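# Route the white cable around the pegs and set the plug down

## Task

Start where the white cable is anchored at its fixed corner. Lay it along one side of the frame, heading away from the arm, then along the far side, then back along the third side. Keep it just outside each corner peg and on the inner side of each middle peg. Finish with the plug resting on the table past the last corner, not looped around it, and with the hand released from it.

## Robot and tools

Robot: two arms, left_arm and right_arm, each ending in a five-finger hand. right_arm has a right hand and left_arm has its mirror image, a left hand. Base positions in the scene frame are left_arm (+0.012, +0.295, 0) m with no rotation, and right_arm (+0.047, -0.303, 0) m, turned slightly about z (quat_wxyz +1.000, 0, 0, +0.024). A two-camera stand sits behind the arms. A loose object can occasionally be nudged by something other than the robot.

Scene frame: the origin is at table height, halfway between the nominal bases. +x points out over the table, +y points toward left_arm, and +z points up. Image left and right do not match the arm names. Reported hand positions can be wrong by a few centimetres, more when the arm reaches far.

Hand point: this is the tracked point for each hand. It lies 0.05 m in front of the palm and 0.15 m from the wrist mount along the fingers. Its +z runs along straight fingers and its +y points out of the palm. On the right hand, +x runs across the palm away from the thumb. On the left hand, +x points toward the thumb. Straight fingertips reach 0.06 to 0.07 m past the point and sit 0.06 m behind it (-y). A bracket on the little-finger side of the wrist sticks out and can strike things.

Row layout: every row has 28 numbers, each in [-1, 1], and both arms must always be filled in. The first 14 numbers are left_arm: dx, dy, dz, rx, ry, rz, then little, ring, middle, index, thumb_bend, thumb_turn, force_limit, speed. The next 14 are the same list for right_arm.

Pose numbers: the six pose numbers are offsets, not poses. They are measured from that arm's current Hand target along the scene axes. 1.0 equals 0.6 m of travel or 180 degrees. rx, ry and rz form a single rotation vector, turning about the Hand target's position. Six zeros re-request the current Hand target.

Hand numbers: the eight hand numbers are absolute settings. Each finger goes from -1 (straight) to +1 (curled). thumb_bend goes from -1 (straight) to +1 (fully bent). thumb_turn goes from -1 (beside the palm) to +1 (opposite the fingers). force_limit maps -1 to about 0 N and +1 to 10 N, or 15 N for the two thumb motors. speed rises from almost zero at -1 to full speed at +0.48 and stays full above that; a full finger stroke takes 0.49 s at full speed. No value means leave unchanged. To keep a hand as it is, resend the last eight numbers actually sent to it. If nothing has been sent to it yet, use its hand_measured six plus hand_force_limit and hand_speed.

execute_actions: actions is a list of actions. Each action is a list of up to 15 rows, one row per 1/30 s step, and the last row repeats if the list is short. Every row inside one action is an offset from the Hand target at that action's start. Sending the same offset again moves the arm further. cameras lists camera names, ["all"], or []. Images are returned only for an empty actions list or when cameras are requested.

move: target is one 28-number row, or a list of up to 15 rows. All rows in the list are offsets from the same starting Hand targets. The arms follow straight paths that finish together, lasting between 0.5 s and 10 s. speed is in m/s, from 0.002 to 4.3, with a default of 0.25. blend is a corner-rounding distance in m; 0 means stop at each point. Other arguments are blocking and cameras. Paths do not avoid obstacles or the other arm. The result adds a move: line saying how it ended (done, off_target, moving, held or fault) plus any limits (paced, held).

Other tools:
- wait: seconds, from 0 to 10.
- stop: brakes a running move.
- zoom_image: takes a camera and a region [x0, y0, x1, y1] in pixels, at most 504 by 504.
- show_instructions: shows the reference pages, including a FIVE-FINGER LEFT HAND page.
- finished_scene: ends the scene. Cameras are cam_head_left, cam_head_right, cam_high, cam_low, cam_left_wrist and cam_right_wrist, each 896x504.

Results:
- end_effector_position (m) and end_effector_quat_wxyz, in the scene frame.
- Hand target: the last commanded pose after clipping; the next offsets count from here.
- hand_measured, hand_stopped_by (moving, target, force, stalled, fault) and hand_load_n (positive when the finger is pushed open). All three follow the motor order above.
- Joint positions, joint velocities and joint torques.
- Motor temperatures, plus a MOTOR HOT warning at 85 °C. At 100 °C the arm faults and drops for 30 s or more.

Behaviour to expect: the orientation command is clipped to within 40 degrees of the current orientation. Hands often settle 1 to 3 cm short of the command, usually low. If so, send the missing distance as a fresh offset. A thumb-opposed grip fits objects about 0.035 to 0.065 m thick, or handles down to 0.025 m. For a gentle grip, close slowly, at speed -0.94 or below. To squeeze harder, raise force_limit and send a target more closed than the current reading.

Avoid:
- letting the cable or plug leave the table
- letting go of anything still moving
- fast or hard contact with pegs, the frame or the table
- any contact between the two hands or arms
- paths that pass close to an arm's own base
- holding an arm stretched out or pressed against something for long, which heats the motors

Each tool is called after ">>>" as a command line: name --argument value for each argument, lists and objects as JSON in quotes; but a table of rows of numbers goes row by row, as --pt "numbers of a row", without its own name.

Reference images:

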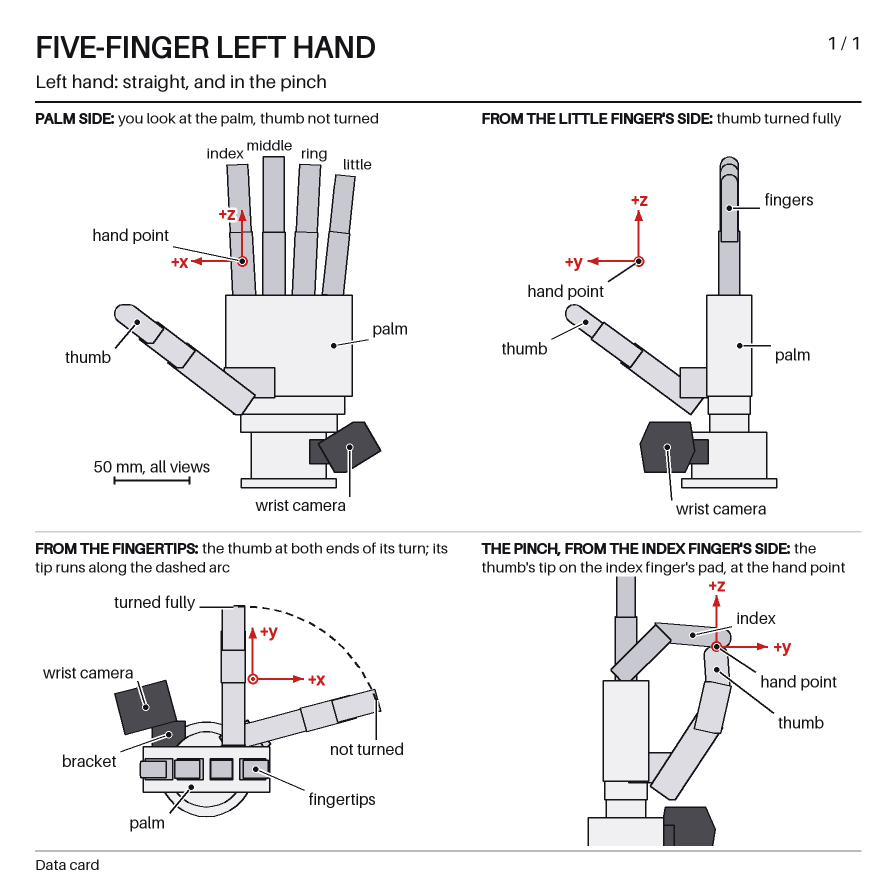

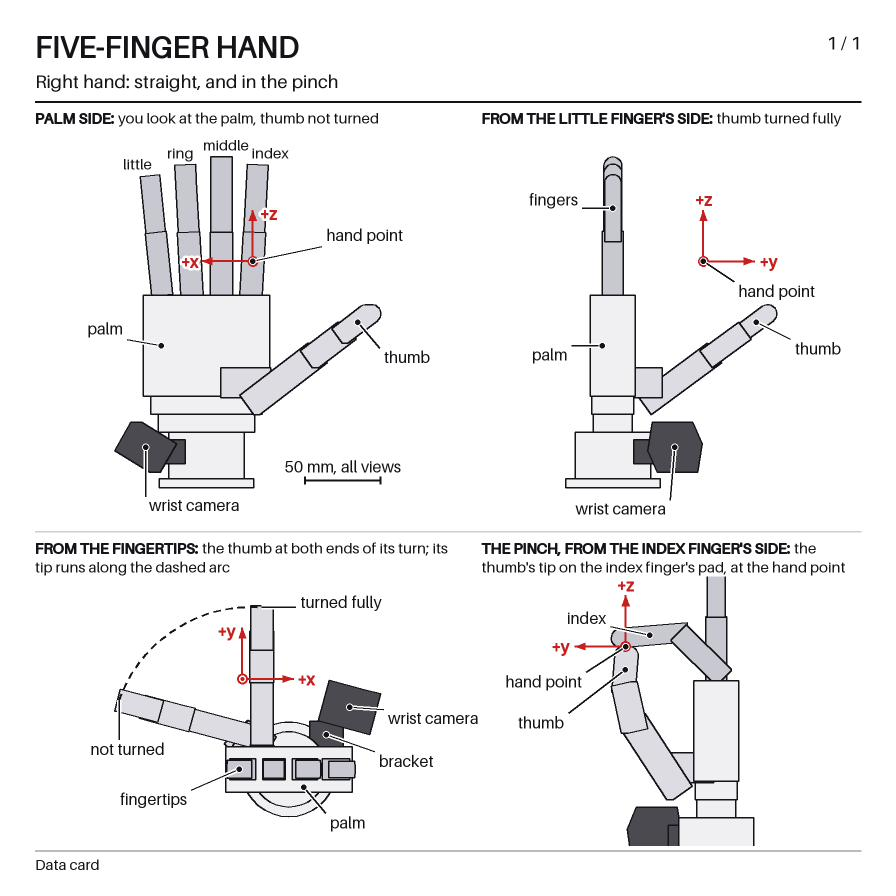

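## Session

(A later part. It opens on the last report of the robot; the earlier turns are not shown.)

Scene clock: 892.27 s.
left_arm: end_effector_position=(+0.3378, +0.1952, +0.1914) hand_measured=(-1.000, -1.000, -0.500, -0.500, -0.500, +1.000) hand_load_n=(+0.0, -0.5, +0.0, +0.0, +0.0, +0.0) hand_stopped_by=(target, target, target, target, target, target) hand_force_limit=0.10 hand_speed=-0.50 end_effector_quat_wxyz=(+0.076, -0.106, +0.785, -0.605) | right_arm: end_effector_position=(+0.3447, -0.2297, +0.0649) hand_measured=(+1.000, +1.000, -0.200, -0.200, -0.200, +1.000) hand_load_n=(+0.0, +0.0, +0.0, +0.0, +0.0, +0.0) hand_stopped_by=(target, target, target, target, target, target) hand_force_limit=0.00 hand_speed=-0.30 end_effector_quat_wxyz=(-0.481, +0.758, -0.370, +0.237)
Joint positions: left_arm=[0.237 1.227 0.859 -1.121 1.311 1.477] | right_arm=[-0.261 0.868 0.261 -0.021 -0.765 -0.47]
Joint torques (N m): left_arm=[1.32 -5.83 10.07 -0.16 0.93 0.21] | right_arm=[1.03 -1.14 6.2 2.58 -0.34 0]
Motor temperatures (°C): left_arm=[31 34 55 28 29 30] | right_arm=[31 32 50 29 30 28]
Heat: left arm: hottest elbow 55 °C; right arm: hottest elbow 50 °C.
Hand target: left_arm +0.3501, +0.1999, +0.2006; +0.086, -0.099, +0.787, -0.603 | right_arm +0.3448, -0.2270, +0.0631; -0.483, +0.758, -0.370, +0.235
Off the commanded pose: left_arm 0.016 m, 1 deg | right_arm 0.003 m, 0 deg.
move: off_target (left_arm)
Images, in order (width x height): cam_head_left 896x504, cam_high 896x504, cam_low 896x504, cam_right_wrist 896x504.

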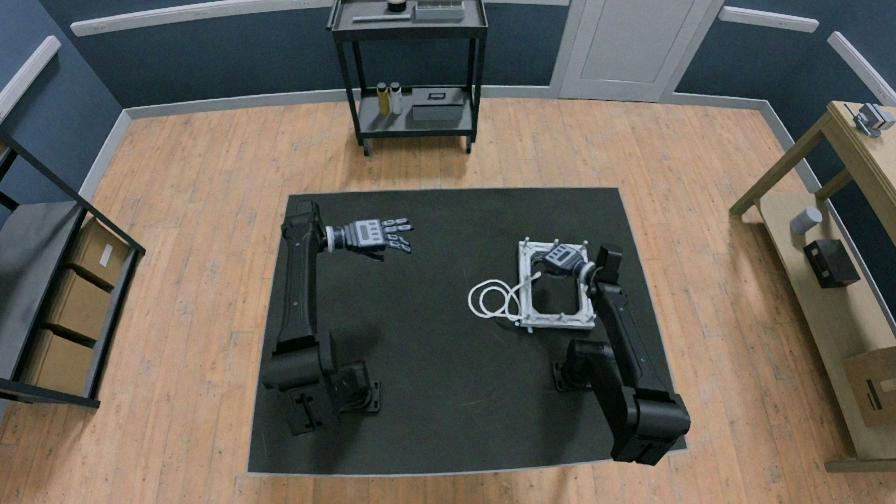

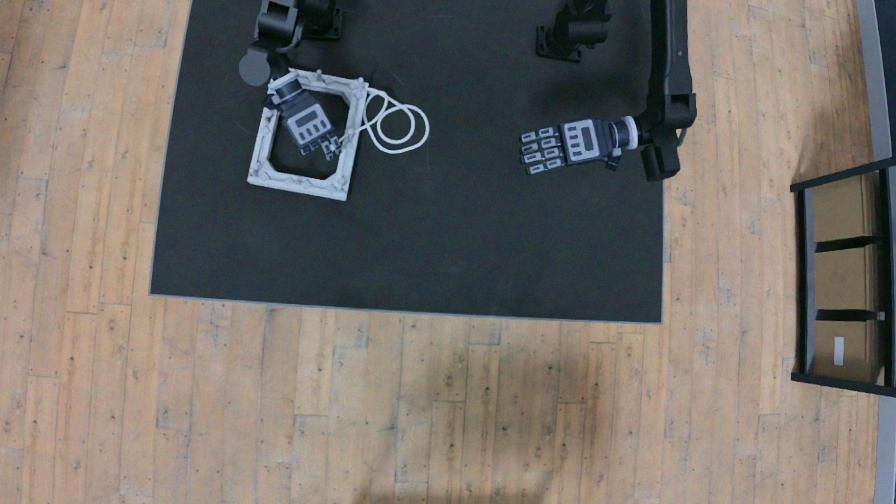

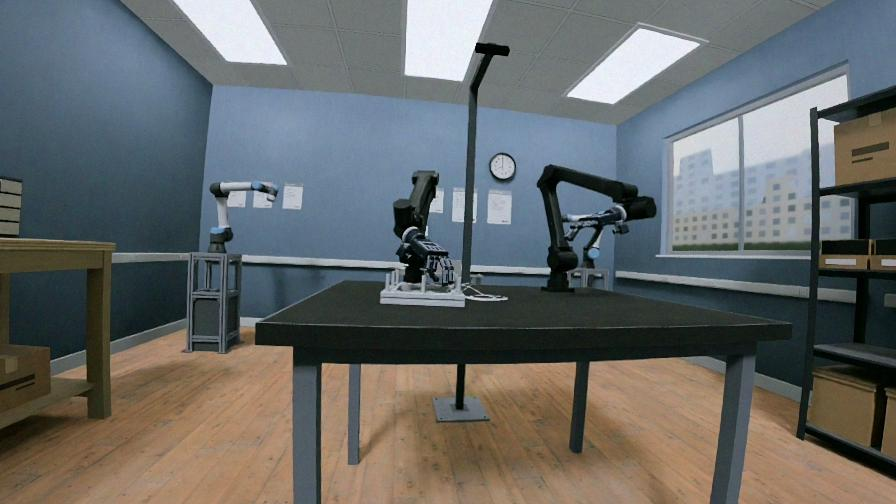

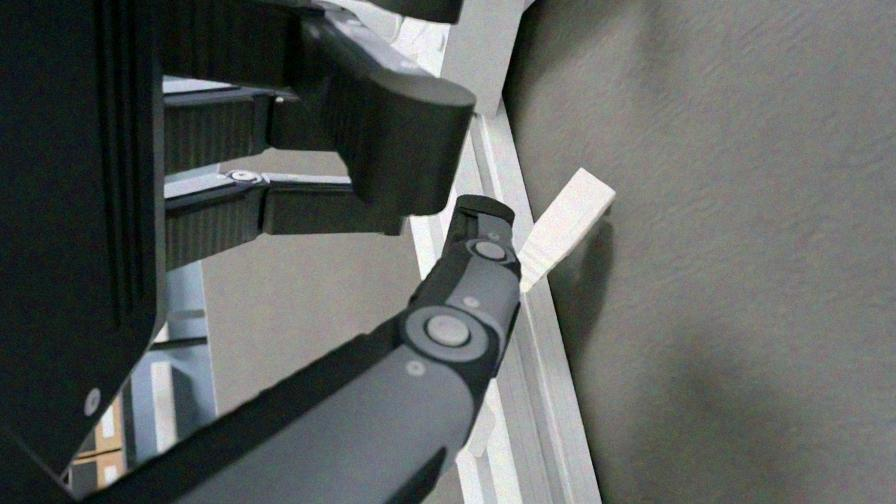

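>>> move --target '[0,0,0,0,0,0,-1,-1,-0.5,-0.5,-0.5,1,0.1,-0.5,-0.013,-0.004,-0.03,0,0,0,1,1,-0.2,-0.2,-0.2,1,0,-0.3]' --speed 0.06 --cameras '["cam_head_left","cam_high","cam_low","cam_right_wrist"]'

>>> zoom_image --camera "cam_head_left" --region '[500, 230, 600, 310]'

>>> zoom_image --camera "cam_high" --region '[290, 100, 390, 180]'

>>> zoom_image --camera "cam_low" --region '[380, 230, 480, 310]'

Scene clock: 907.13 s.
left_arm: end_effector_position=(+0.3378, +0.1952, +0.1914) hand_measured=(-1.000, -1.000, -0.500, -0.500, -0.500, +1.000) hand_load_n=(+0.0, +0.0, +0.0, +0.0, +0.0, -0.5) hand_stopped_by=(target, target, target, target, target, target) hand_force_limit=0.10 hand_speed=-0.50 end_effector_quat_wxyz=(+0.076, -0.106, +0.785, -0.605) | right_arm: end_effector_position=(+0.3359, -0.2270, +0.0470) hand_measured=(+1.000, +1.000, -0.200, -0.200, -0.200, +1.000) hand_load_n=(+0.0, +0.0, +0.0, +0.0, +0.0, +0.0) hand_stopped_by=(target, target, target, target, target, target) hand_force_limit=0.00 hand_speed=-0.30 end_effector_quat_wxyz=(-0.484, +0.758, -0.371, +0.231)
Joint positions: left_arm=[0.237 1.227 0.859 -1.121 1.311 1.477] | right_arm=[-0.264 0.902 0.217 0.046 -0.776 -0.47]
Joint torques (N m): left_arm=[1.38 -5.83 10.09 -0.14 0.93 0.21] | right_arm=[-0.73 -1.2 6.11 2.28 -0.59 -0.11]
Motor temperatures (°C): left_arm=[31 34 56 28 30 30] | right_arm=[31 32 49 29 30 28]
Heat: left arm: hottest elbow 56 °C; right arm: hottest elbow 49 °C.
Hand target: left_arm +0.3501, +0.1999, +0.2006; +0.086, -0.099, +0.787, -0.603 | right_arm +0.3371, -0.2294, +0.0452; -0.483, +0.758, -0.370, +0.235
Off the commanded pose: left_arm 0.016 m, 1 deg | right_arm 0.003 m, 1 deg.
move: off_target (left_arm)
Images, in order (width x height): cam_head_left 896x504, cam_high 896x504, cam_low 896x504, cam_right_wrist 896x504.

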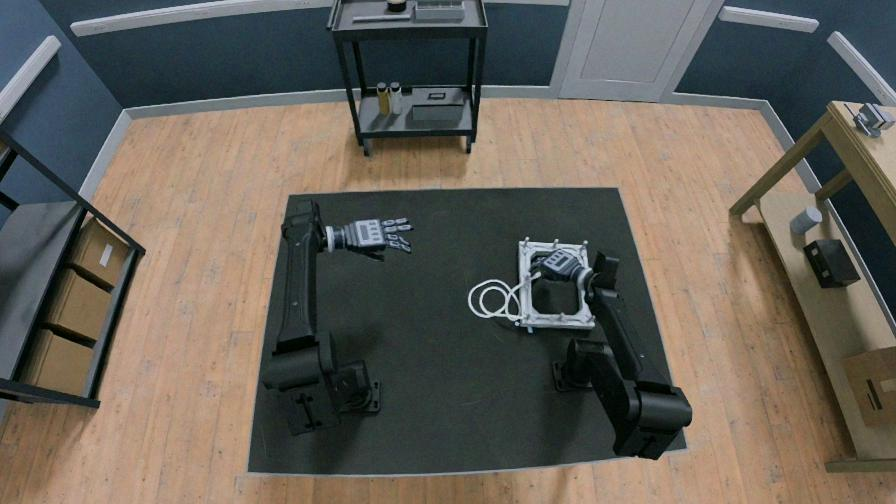

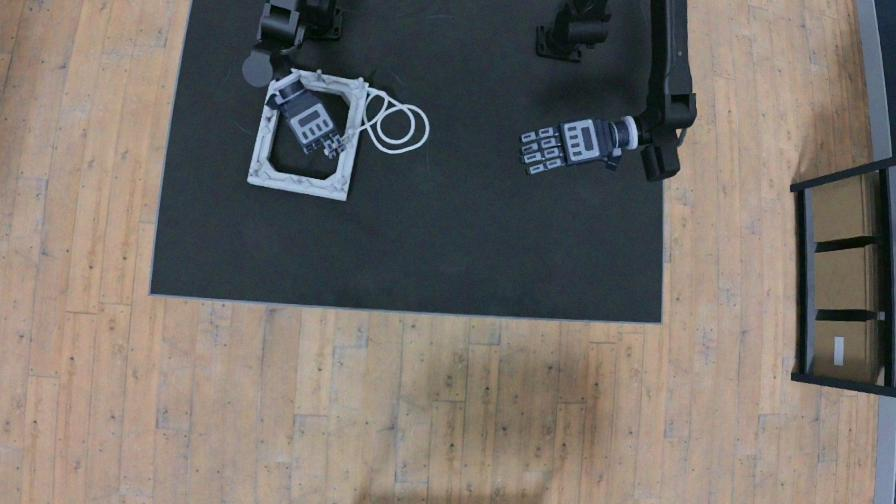

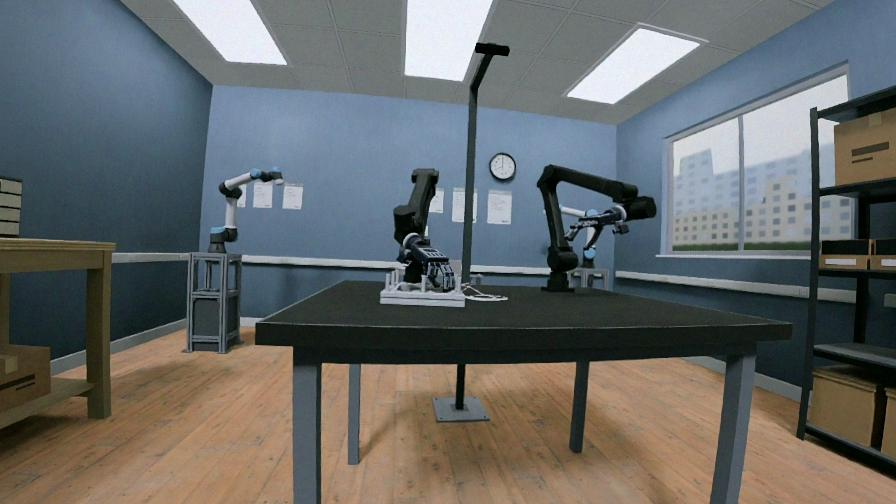

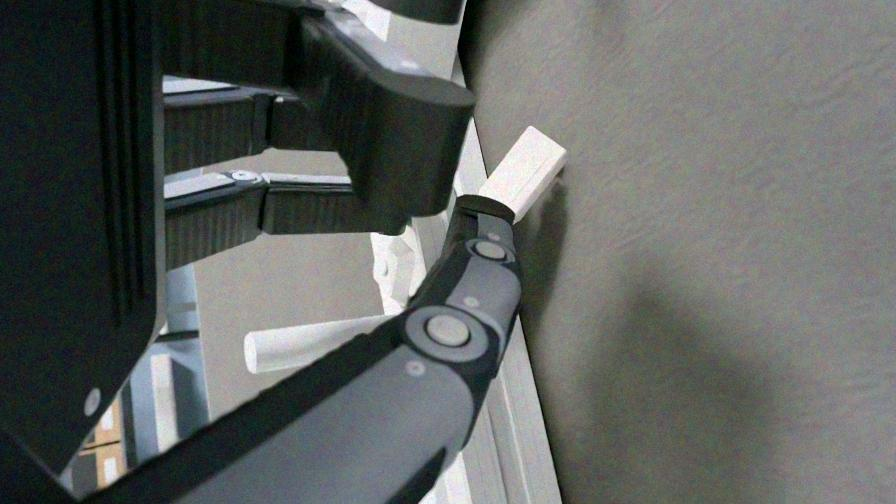

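Scaled by 5.040 from the camera's 896x504 image, which has a finer 1280x720 frame.

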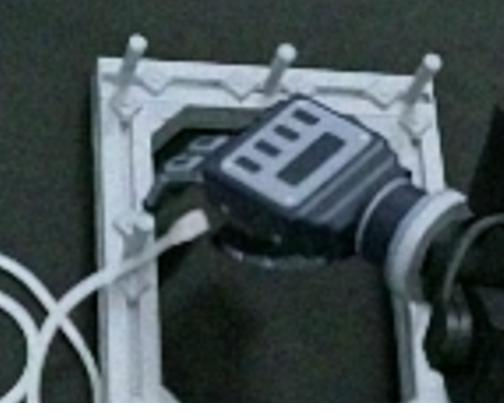

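Scaled by 5.040 from the camera's 896x504 image, which has a finer 1280x720 frame.

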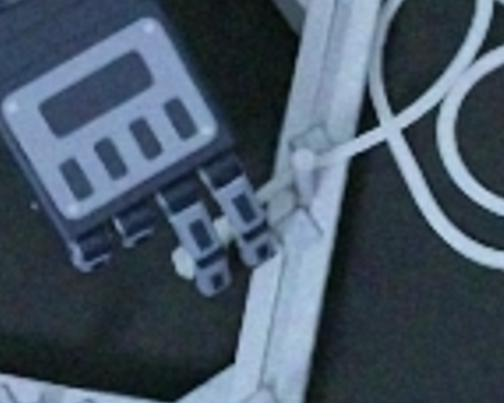

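Scaled by 5.040 from the camera's 896x504 image, which has a finer 1280x720 frame.

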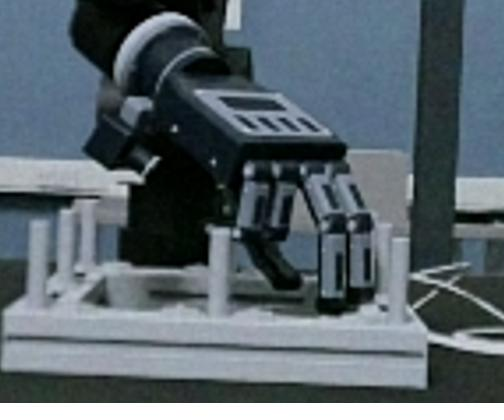

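>>> move --target '[0,0,0,0,0,0,-1,-1,-0.5,-0.5,-0.5,1,0.1,-0.5,-0.007,-0.011,-0.017,0,0,0,1,1,-0.2,-0.2,-0.2,1,0,-0.3]' --speed 0.06 --cameras '["cam_head_left","cam_high","cam_low","cam_right_wrist"]'

>>> zoom_image --camera "cam_head_left" --region '[500, 230, 600, 310]'

>>> zoom_image --camera "cam_high" --region '[290, 100, 390, 180]'

>>> zoom_image --camera "cam_low" --region '[380, 230, 480, 310]'

Scene clock: 934.03 s.
left_arm: end_effector_position=(+0.3378, +0.1952, +0.1914) hand_measured=(-1.000, -1.000, -0.500, -0.500, -0.500, +1.000) hand_load_n=(+0.0, +0.0, +0.0, +0.0, +0.0, +0.0) hand_stopped_by=(target, target, target, target, target, target) hand_force_limit=0.10 hand_speed=-0.50 end_effector_quat_wxyz=(+0.076, -0.106, +0.785, -0.605) | right_arm: end_effector_position=(+0.3348, -0.2298, +0.0444) hand_measured=(+1.000, +1.000, -0.200, -0.200, -0.200, +1.000) hand_load_n=(+0.0, +0.0, +0.0, +2.0, +0.0, +0.0) hand_stopped_by=(target, target, target, target, target, target) hand_force_limit=0.00 hand_speed=-0.30 end_effector_quat_wxyz=(-0.493, +0.754, -0.368, +0.230)
Joint positions: left_arm=[0.237 1.227 0.859 -1.121 1.311 1.477] | right_arm=[-0.295 0.926 0.207 0.078 -0.818 -0.481]
Joint torques (N m): left_arm=[1.38 -5.83 10.07 -0.16 0.93 0.21] | right_arm=[-0.91 -1.2 5.26 2.19 -0.09 -0.31]
Motor temperatures (°C): left_arm=[31 34 57 28 30 30] | right_arm=[31 31 48 29 30 28]
Heat: left arm: hottest elbow 57 °C; right arm: hottest elbow 48 °C.
Hand target: left_arm +0.3501, +0.1999, +0.2006; +0.086, -0.099, +0.787, -0.603 | right_arm +0.3328, -0.2359, +0.0349; -0.483, +0.758, -0.370, +0.235
Off the commanded pose: left_arm 0.016 m, 1 deg | right_arm 0.011 m, 1 deg.
move: off_target (left_arm, right_arm)
Images, in order (width x height): cam_head_left 896x504, cam_high 896x504, cam_low 896x504, cam_right_wrist 896x504.

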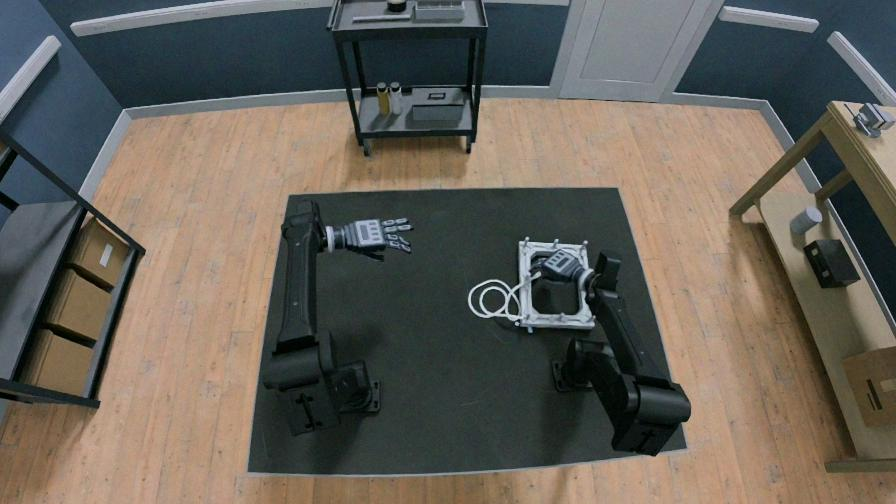

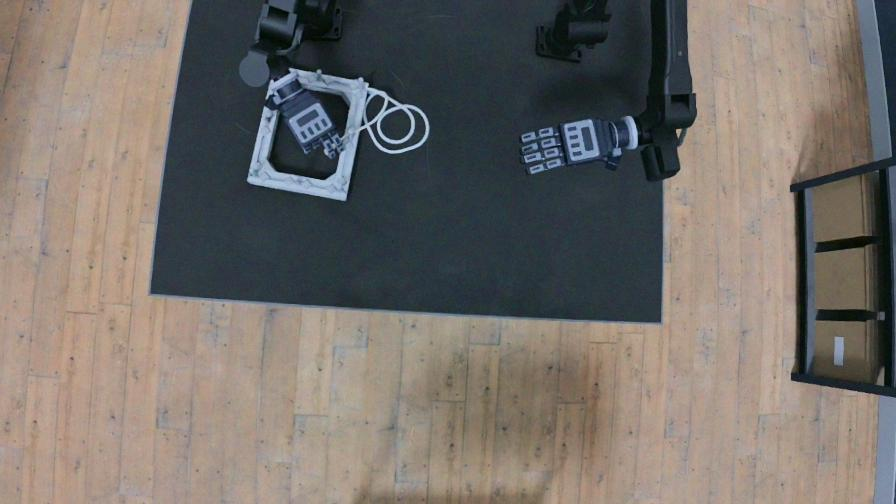

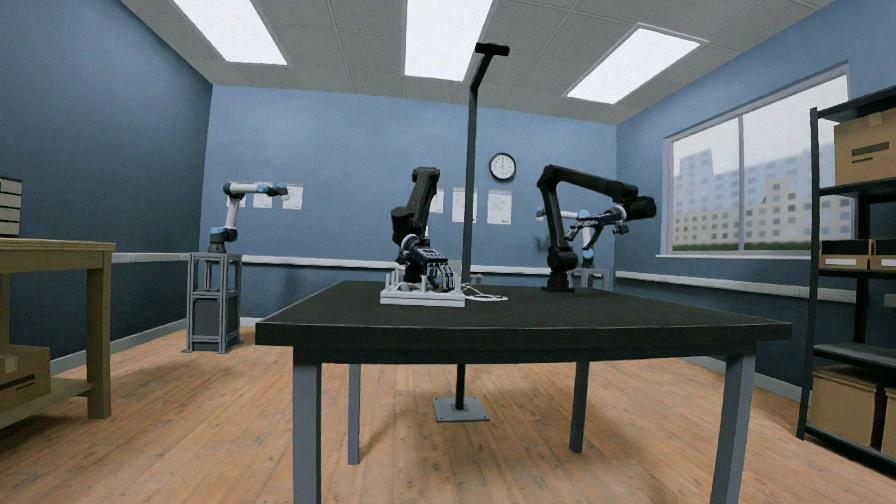

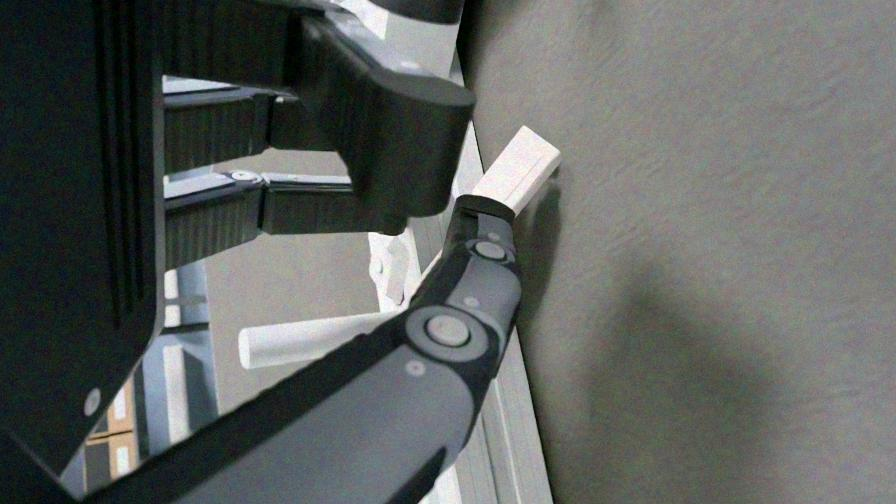

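Scaled by 5.040 from the camera's 896x504 image, which has a finer 1280x720 frame.

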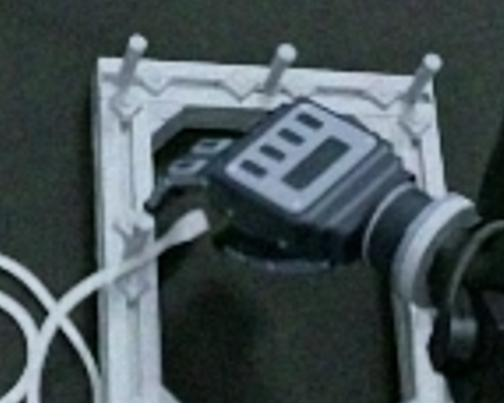

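Scaled by 5.040 from the camera's 896x504 image, which has a finer 1280x720 frame.

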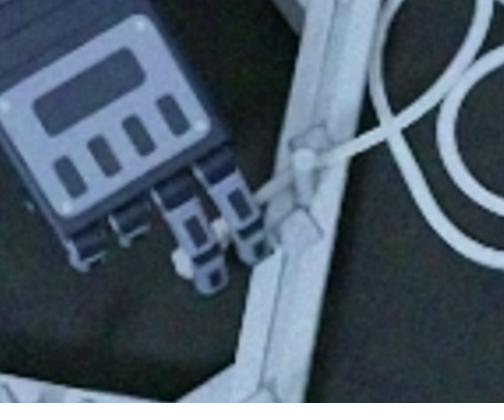

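Scaled by 5.040 from the camera's 896x504 image, which has a finer 1280x720 frame.

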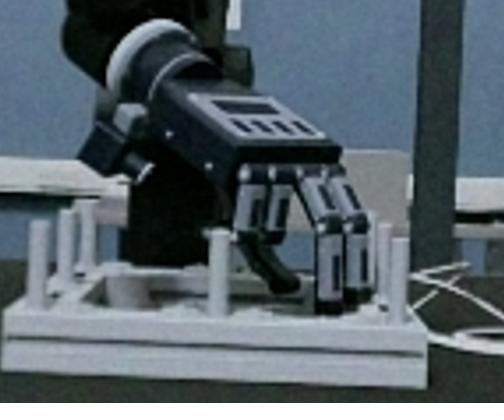

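>>> move --pt "0 0 0 0 0 0 -1 -1 -0.5 -0.5 -0.5 1 0.1 -0.5 0.012 -0.007 0.025 0 0 0 1 1 -0.2 -0.2 -0.2 1 0 -0.3" --pt "0 0 0 0 0 0 -1 -1 -0.5 -0.5 -0.5 1 0.1 -0.5 0.012 -0.009 -0.004 0 0 0 1 1 -0.2 -0.2 -0.2 1 0 -0.3" --speed 0.06 --cameras '["cam_head_left","cam_high","cam_low","cam_right_wrist"]'

>>> zoom_image --camera "cam_head_left" --region '[500, 230, 600, 310]'

>>> zoom_image --camera "cam_high" --region '[290, 100, 390, 180]'

>>> zoom_image --camera "cam_low" --region '[380, 230, 480, 310]'

Scene clock: 949.33 s.
left_arm: end_effector_position=(+0.3378, +0.1952, +0.1914) hand_measured=(-1.000, -1.000, -0.500, -0.500, -0.500, +1.000) hand_load_n=(+0.0, +0.0, +0.0, +0.0, +0.0, +0.0) hand_stopped_by=(target, target, target, target, target, target) hand_force_limit=0.10 hand_speed=-0.50 end_effector_quat_wxyz=(+0.076, -0.106, +0.785, -0.605) | right_arm: end_effector_position=(+0.3381, -0.2384, +0.0340) hand_measured=(+1.000, +1.000, -0.200, -0.200, -0.200, +1.000) hand_load_n=(+0.0, +0.0, +0.0, +0.0, +0.0, +0.0) hand_stopped_by=(target, target, target, target, target, target) hand_force_limit=0.00 hand_speed=-0.30 end_effector_quat_wxyz=(-0.485, +0.757, -0.373, +0.229)
Joint positions: left_arm=[0.237 1.227 0.859 -1.121 1.311 1.477] | right_arm=[-0.319 0.988 0.214 0.1 -0.822 -0.512]
Joint torques (N m): left_arm=[1.32 -5.77 10.07 -0.14 0.93 0.21] | right_arm=[0.03 -1.96 5.71 2.55 -0.47 -0.17]
Motor temperatures (°C): left_arm=[31 34 57 28 30 30] | right_arm=[31 31 48 29 30 28]
Heat: left arm: hottest elbow 57 °C; right arm: hottest elbow 48 °C.
Hand target: left_arm +0.3501, +0.1999, +0.2006; +0.086, -0.099, +0.787, -0.603 | right_arm +0.3400, -0.2414, +0.0325; -0.483, +0.758, -0.370, +0.235
Off the commanded pose: left_arm 0.016 m, 1 deg | right_arm 0.004 m, 1 deg.
move: off_target (left_arm)
Images, in order (width x height): cam_head_left 896x504, cam_high 896x504, cam_low 896x504, cam_right_wrist 896x504.

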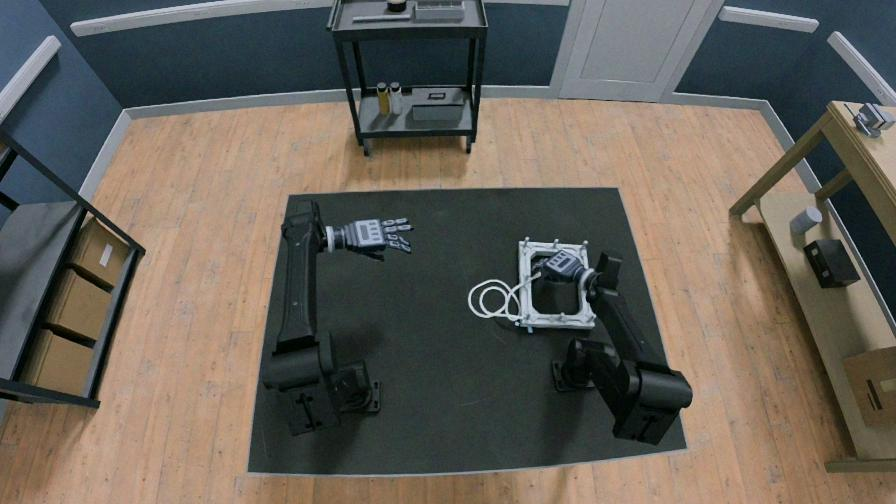

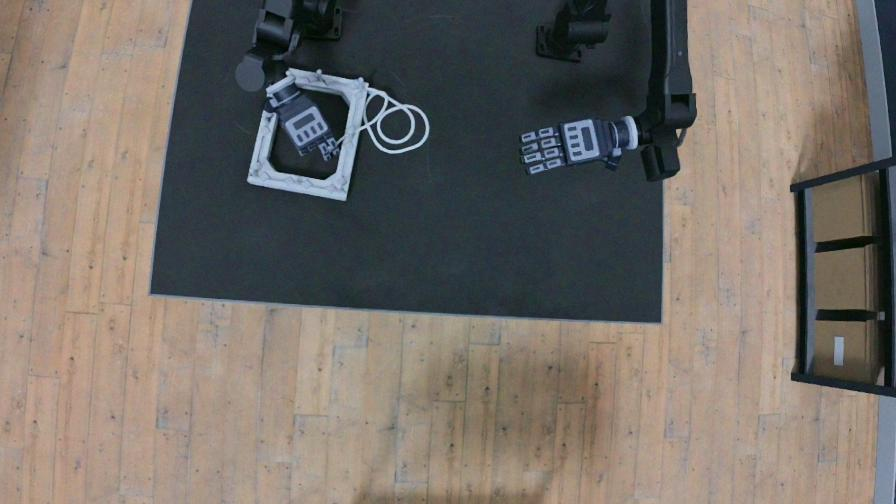

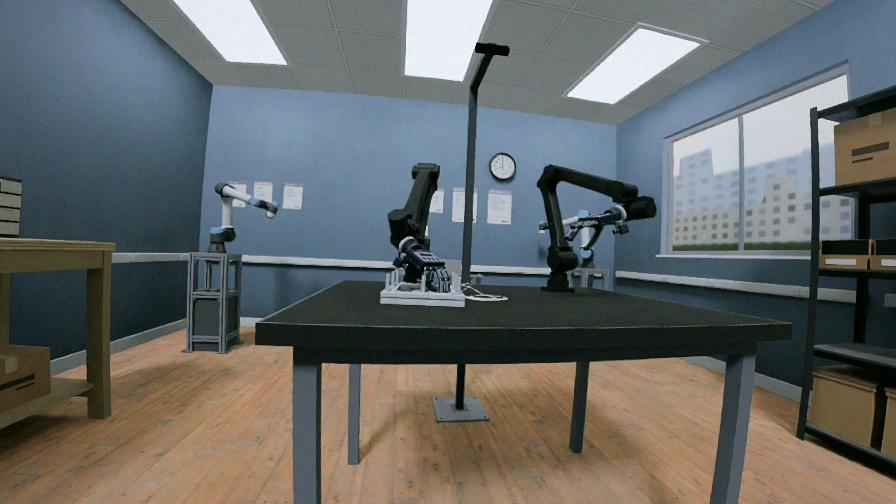

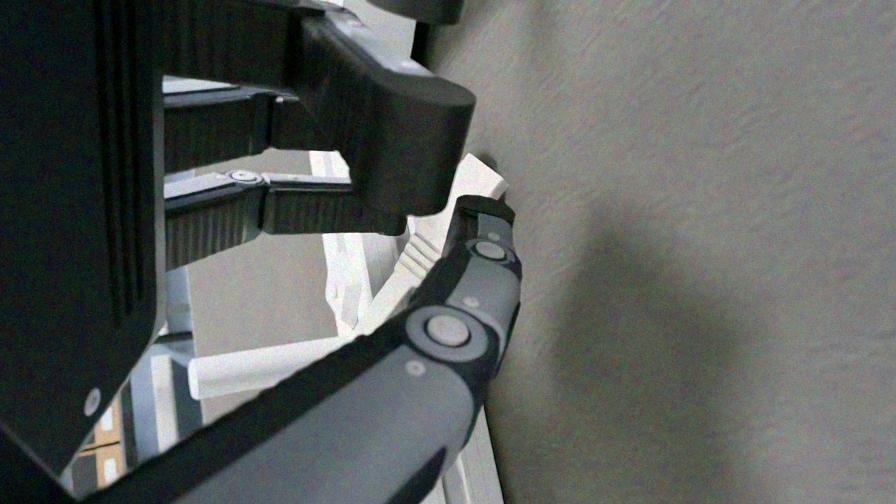

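Scaled by 5.040 from the camera's 896x504 image, which has a finer 1280x720 frame.

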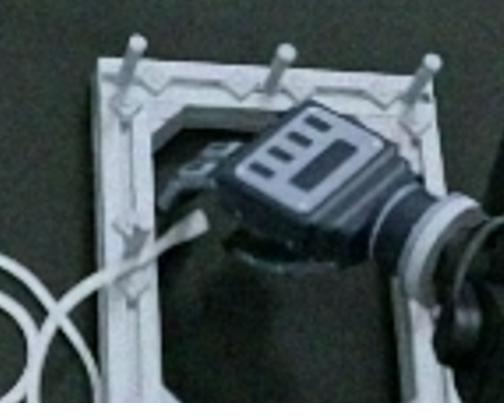

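Scaled by 5.040 from the camera's 896x504 image, which has a finer 1280x720 frame.

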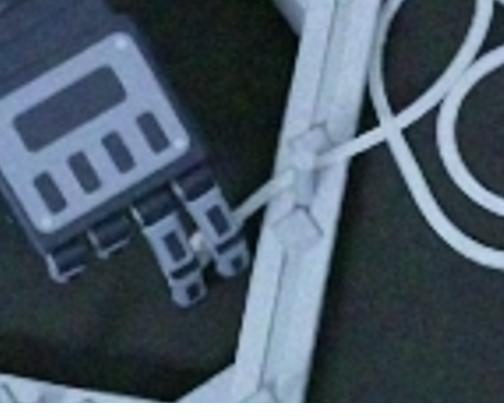

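Scaled by 5.040 from the camera's 896x504 image, which has a finer 1280x720 frame.

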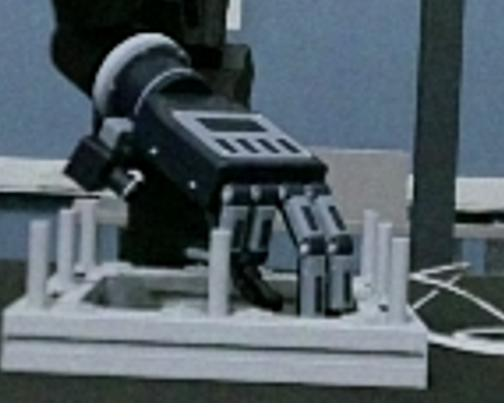

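>>> move --pt "0 0 0 0 0 0 -1 -1 -0.5 -0.5 -0.5 1 0.1 -0.5 0 0 0.003 0 0 0 1 1 0.6 0.6 -0.2 1 0.2 -0.9" --speed 0.06 --cameras '["cam_head_left","cam_high","cam_low","cam_right_wrist"]'

>>> zoom_image --camera "cam_head_left" --region '[500, 230, 600, 310]'

>>> zoom_image --camera "cam_high" --region '[290, 100, 390, 180]'

Scene clock: 958.40 s.
left_arm: end_effector_position=(+0.3378, +0.1952, +0.1914) hand_measured=(-1.000, -1.000, -0.500, -0.500, -0.500, +1.000) hand_load_n=(+0.0, +0.0, +0.0, +0.0, +0.0, +0.5) hand_stopped_by=(target, target, target, target, target, target) hand_force_limit=0.10 hand_speed=-0.50 end_effector_quat_wxyz=(+0.076, -0.106, +0.785, -0.605) | right_arm: end_effector_position=(+0.3381, -0.2384, +0.0340) hand_measured=(+1.000, +1.000, +0.254, +0.292, -0.200, +1.000) hand_load_n=(+0.0, +0.0, +5.0, +7.0, +1.5, -0.5) hand_stopped_by=(target, target, force, force, target, target) hand_force_limit=0.20 hand_speed=-0.90 end_effector_quat_wxyz=(-0.485, +0.757, -0.373, +0.229)
Joint positions: left_arm=[0.237 1.227 0.859 -1.121 1.311 1.477] | right_arm=[-0.319 0.989 0.214 0.1 -0.822 -0.512]
Joint torques (N m): left_arm=[1.32 -5.83 10.07 -0.16 0.93 0.21] | right_arm=[-0.5 -2.49 5.86 1.87 -0.42 -0.17]
Motor temperatures (°C): left_arm=[31 34 58 28 30 30] | right_arm=[31 31 47 29 30 28]
Heat: left arm: hottest elbow 58 °C; right arm: hottest elbow 47 °C.
Hand target: left_arm +0.3501, +0.1999, +0.2006; +0.086, -0.099, +0.787, -0.603 | right_arm +0.3400, -0.2414, +0.0343; -0.483, +0.758, -0.371, +0.235
Off the commanded pose: left_arm 0.016 m, 1 deg | right_arm 0.003 m, 1 deg.
move: off_target (left_arm)
Images, in order (width x height): cam_head_left 896x504, cam_high 896x504, cam_low 896x504, cam_right_wrist 896x504.

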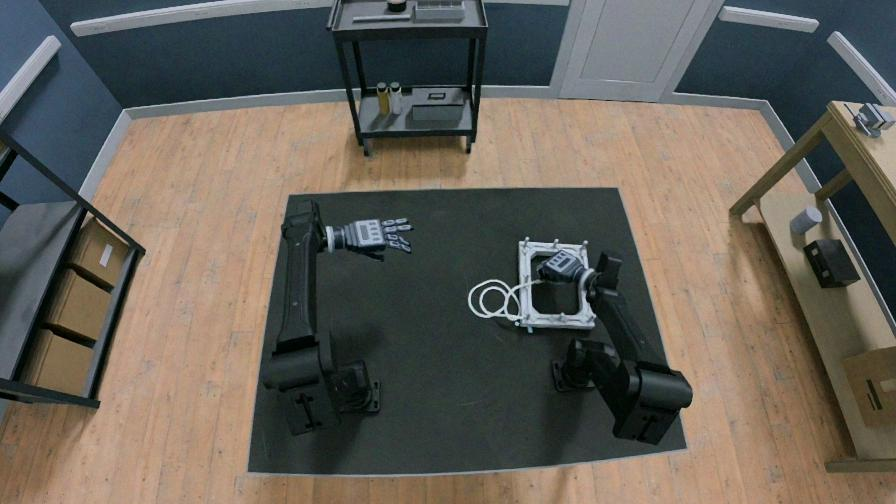

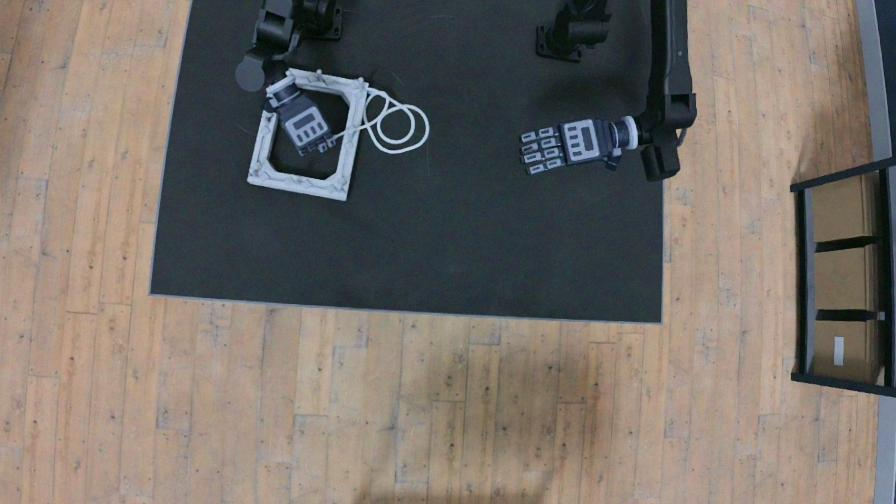

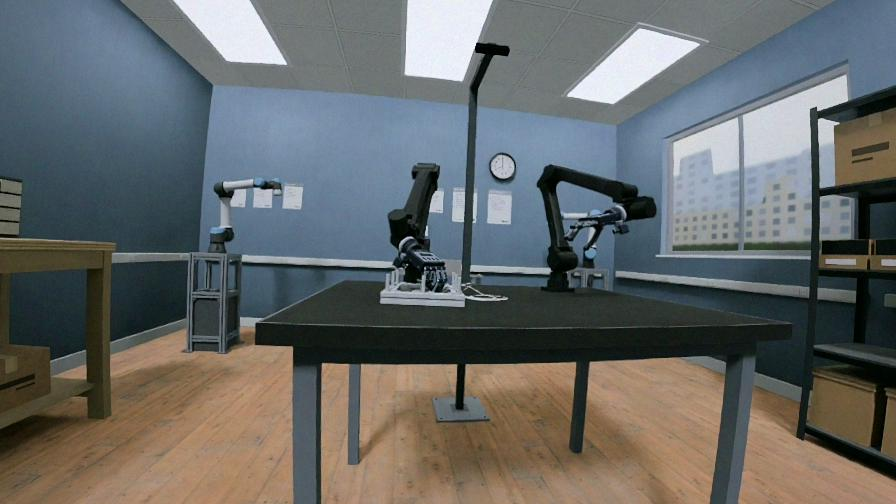

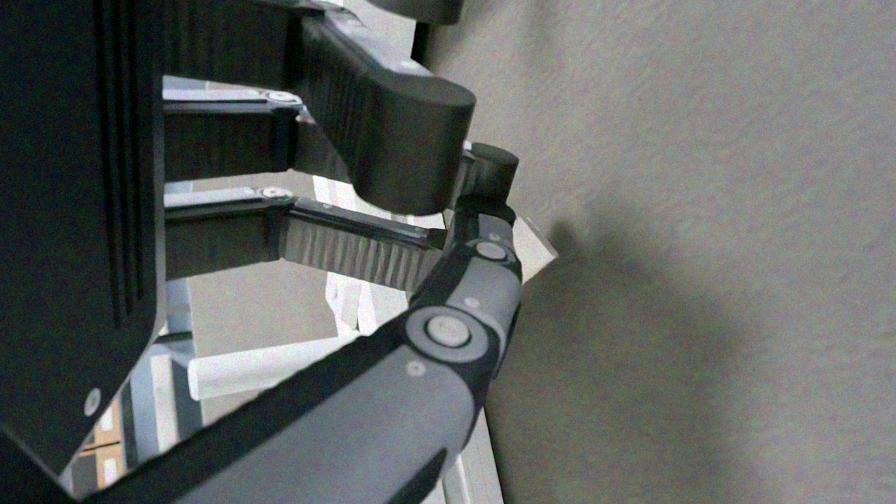

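Scaled by 5.040 from the camera's 896x504 image, which has a finer 1280x720 frame.

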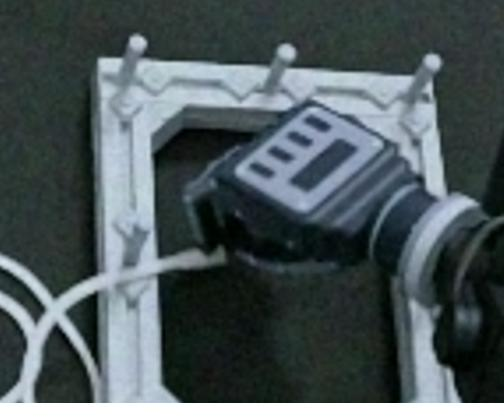

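Scaled by 5.040 from the camera's 896x504 image, which has a finer 1280x720 frame.

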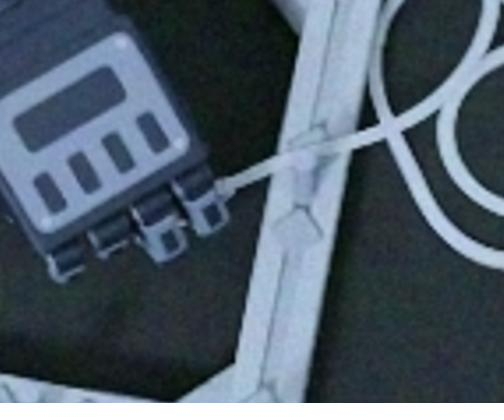

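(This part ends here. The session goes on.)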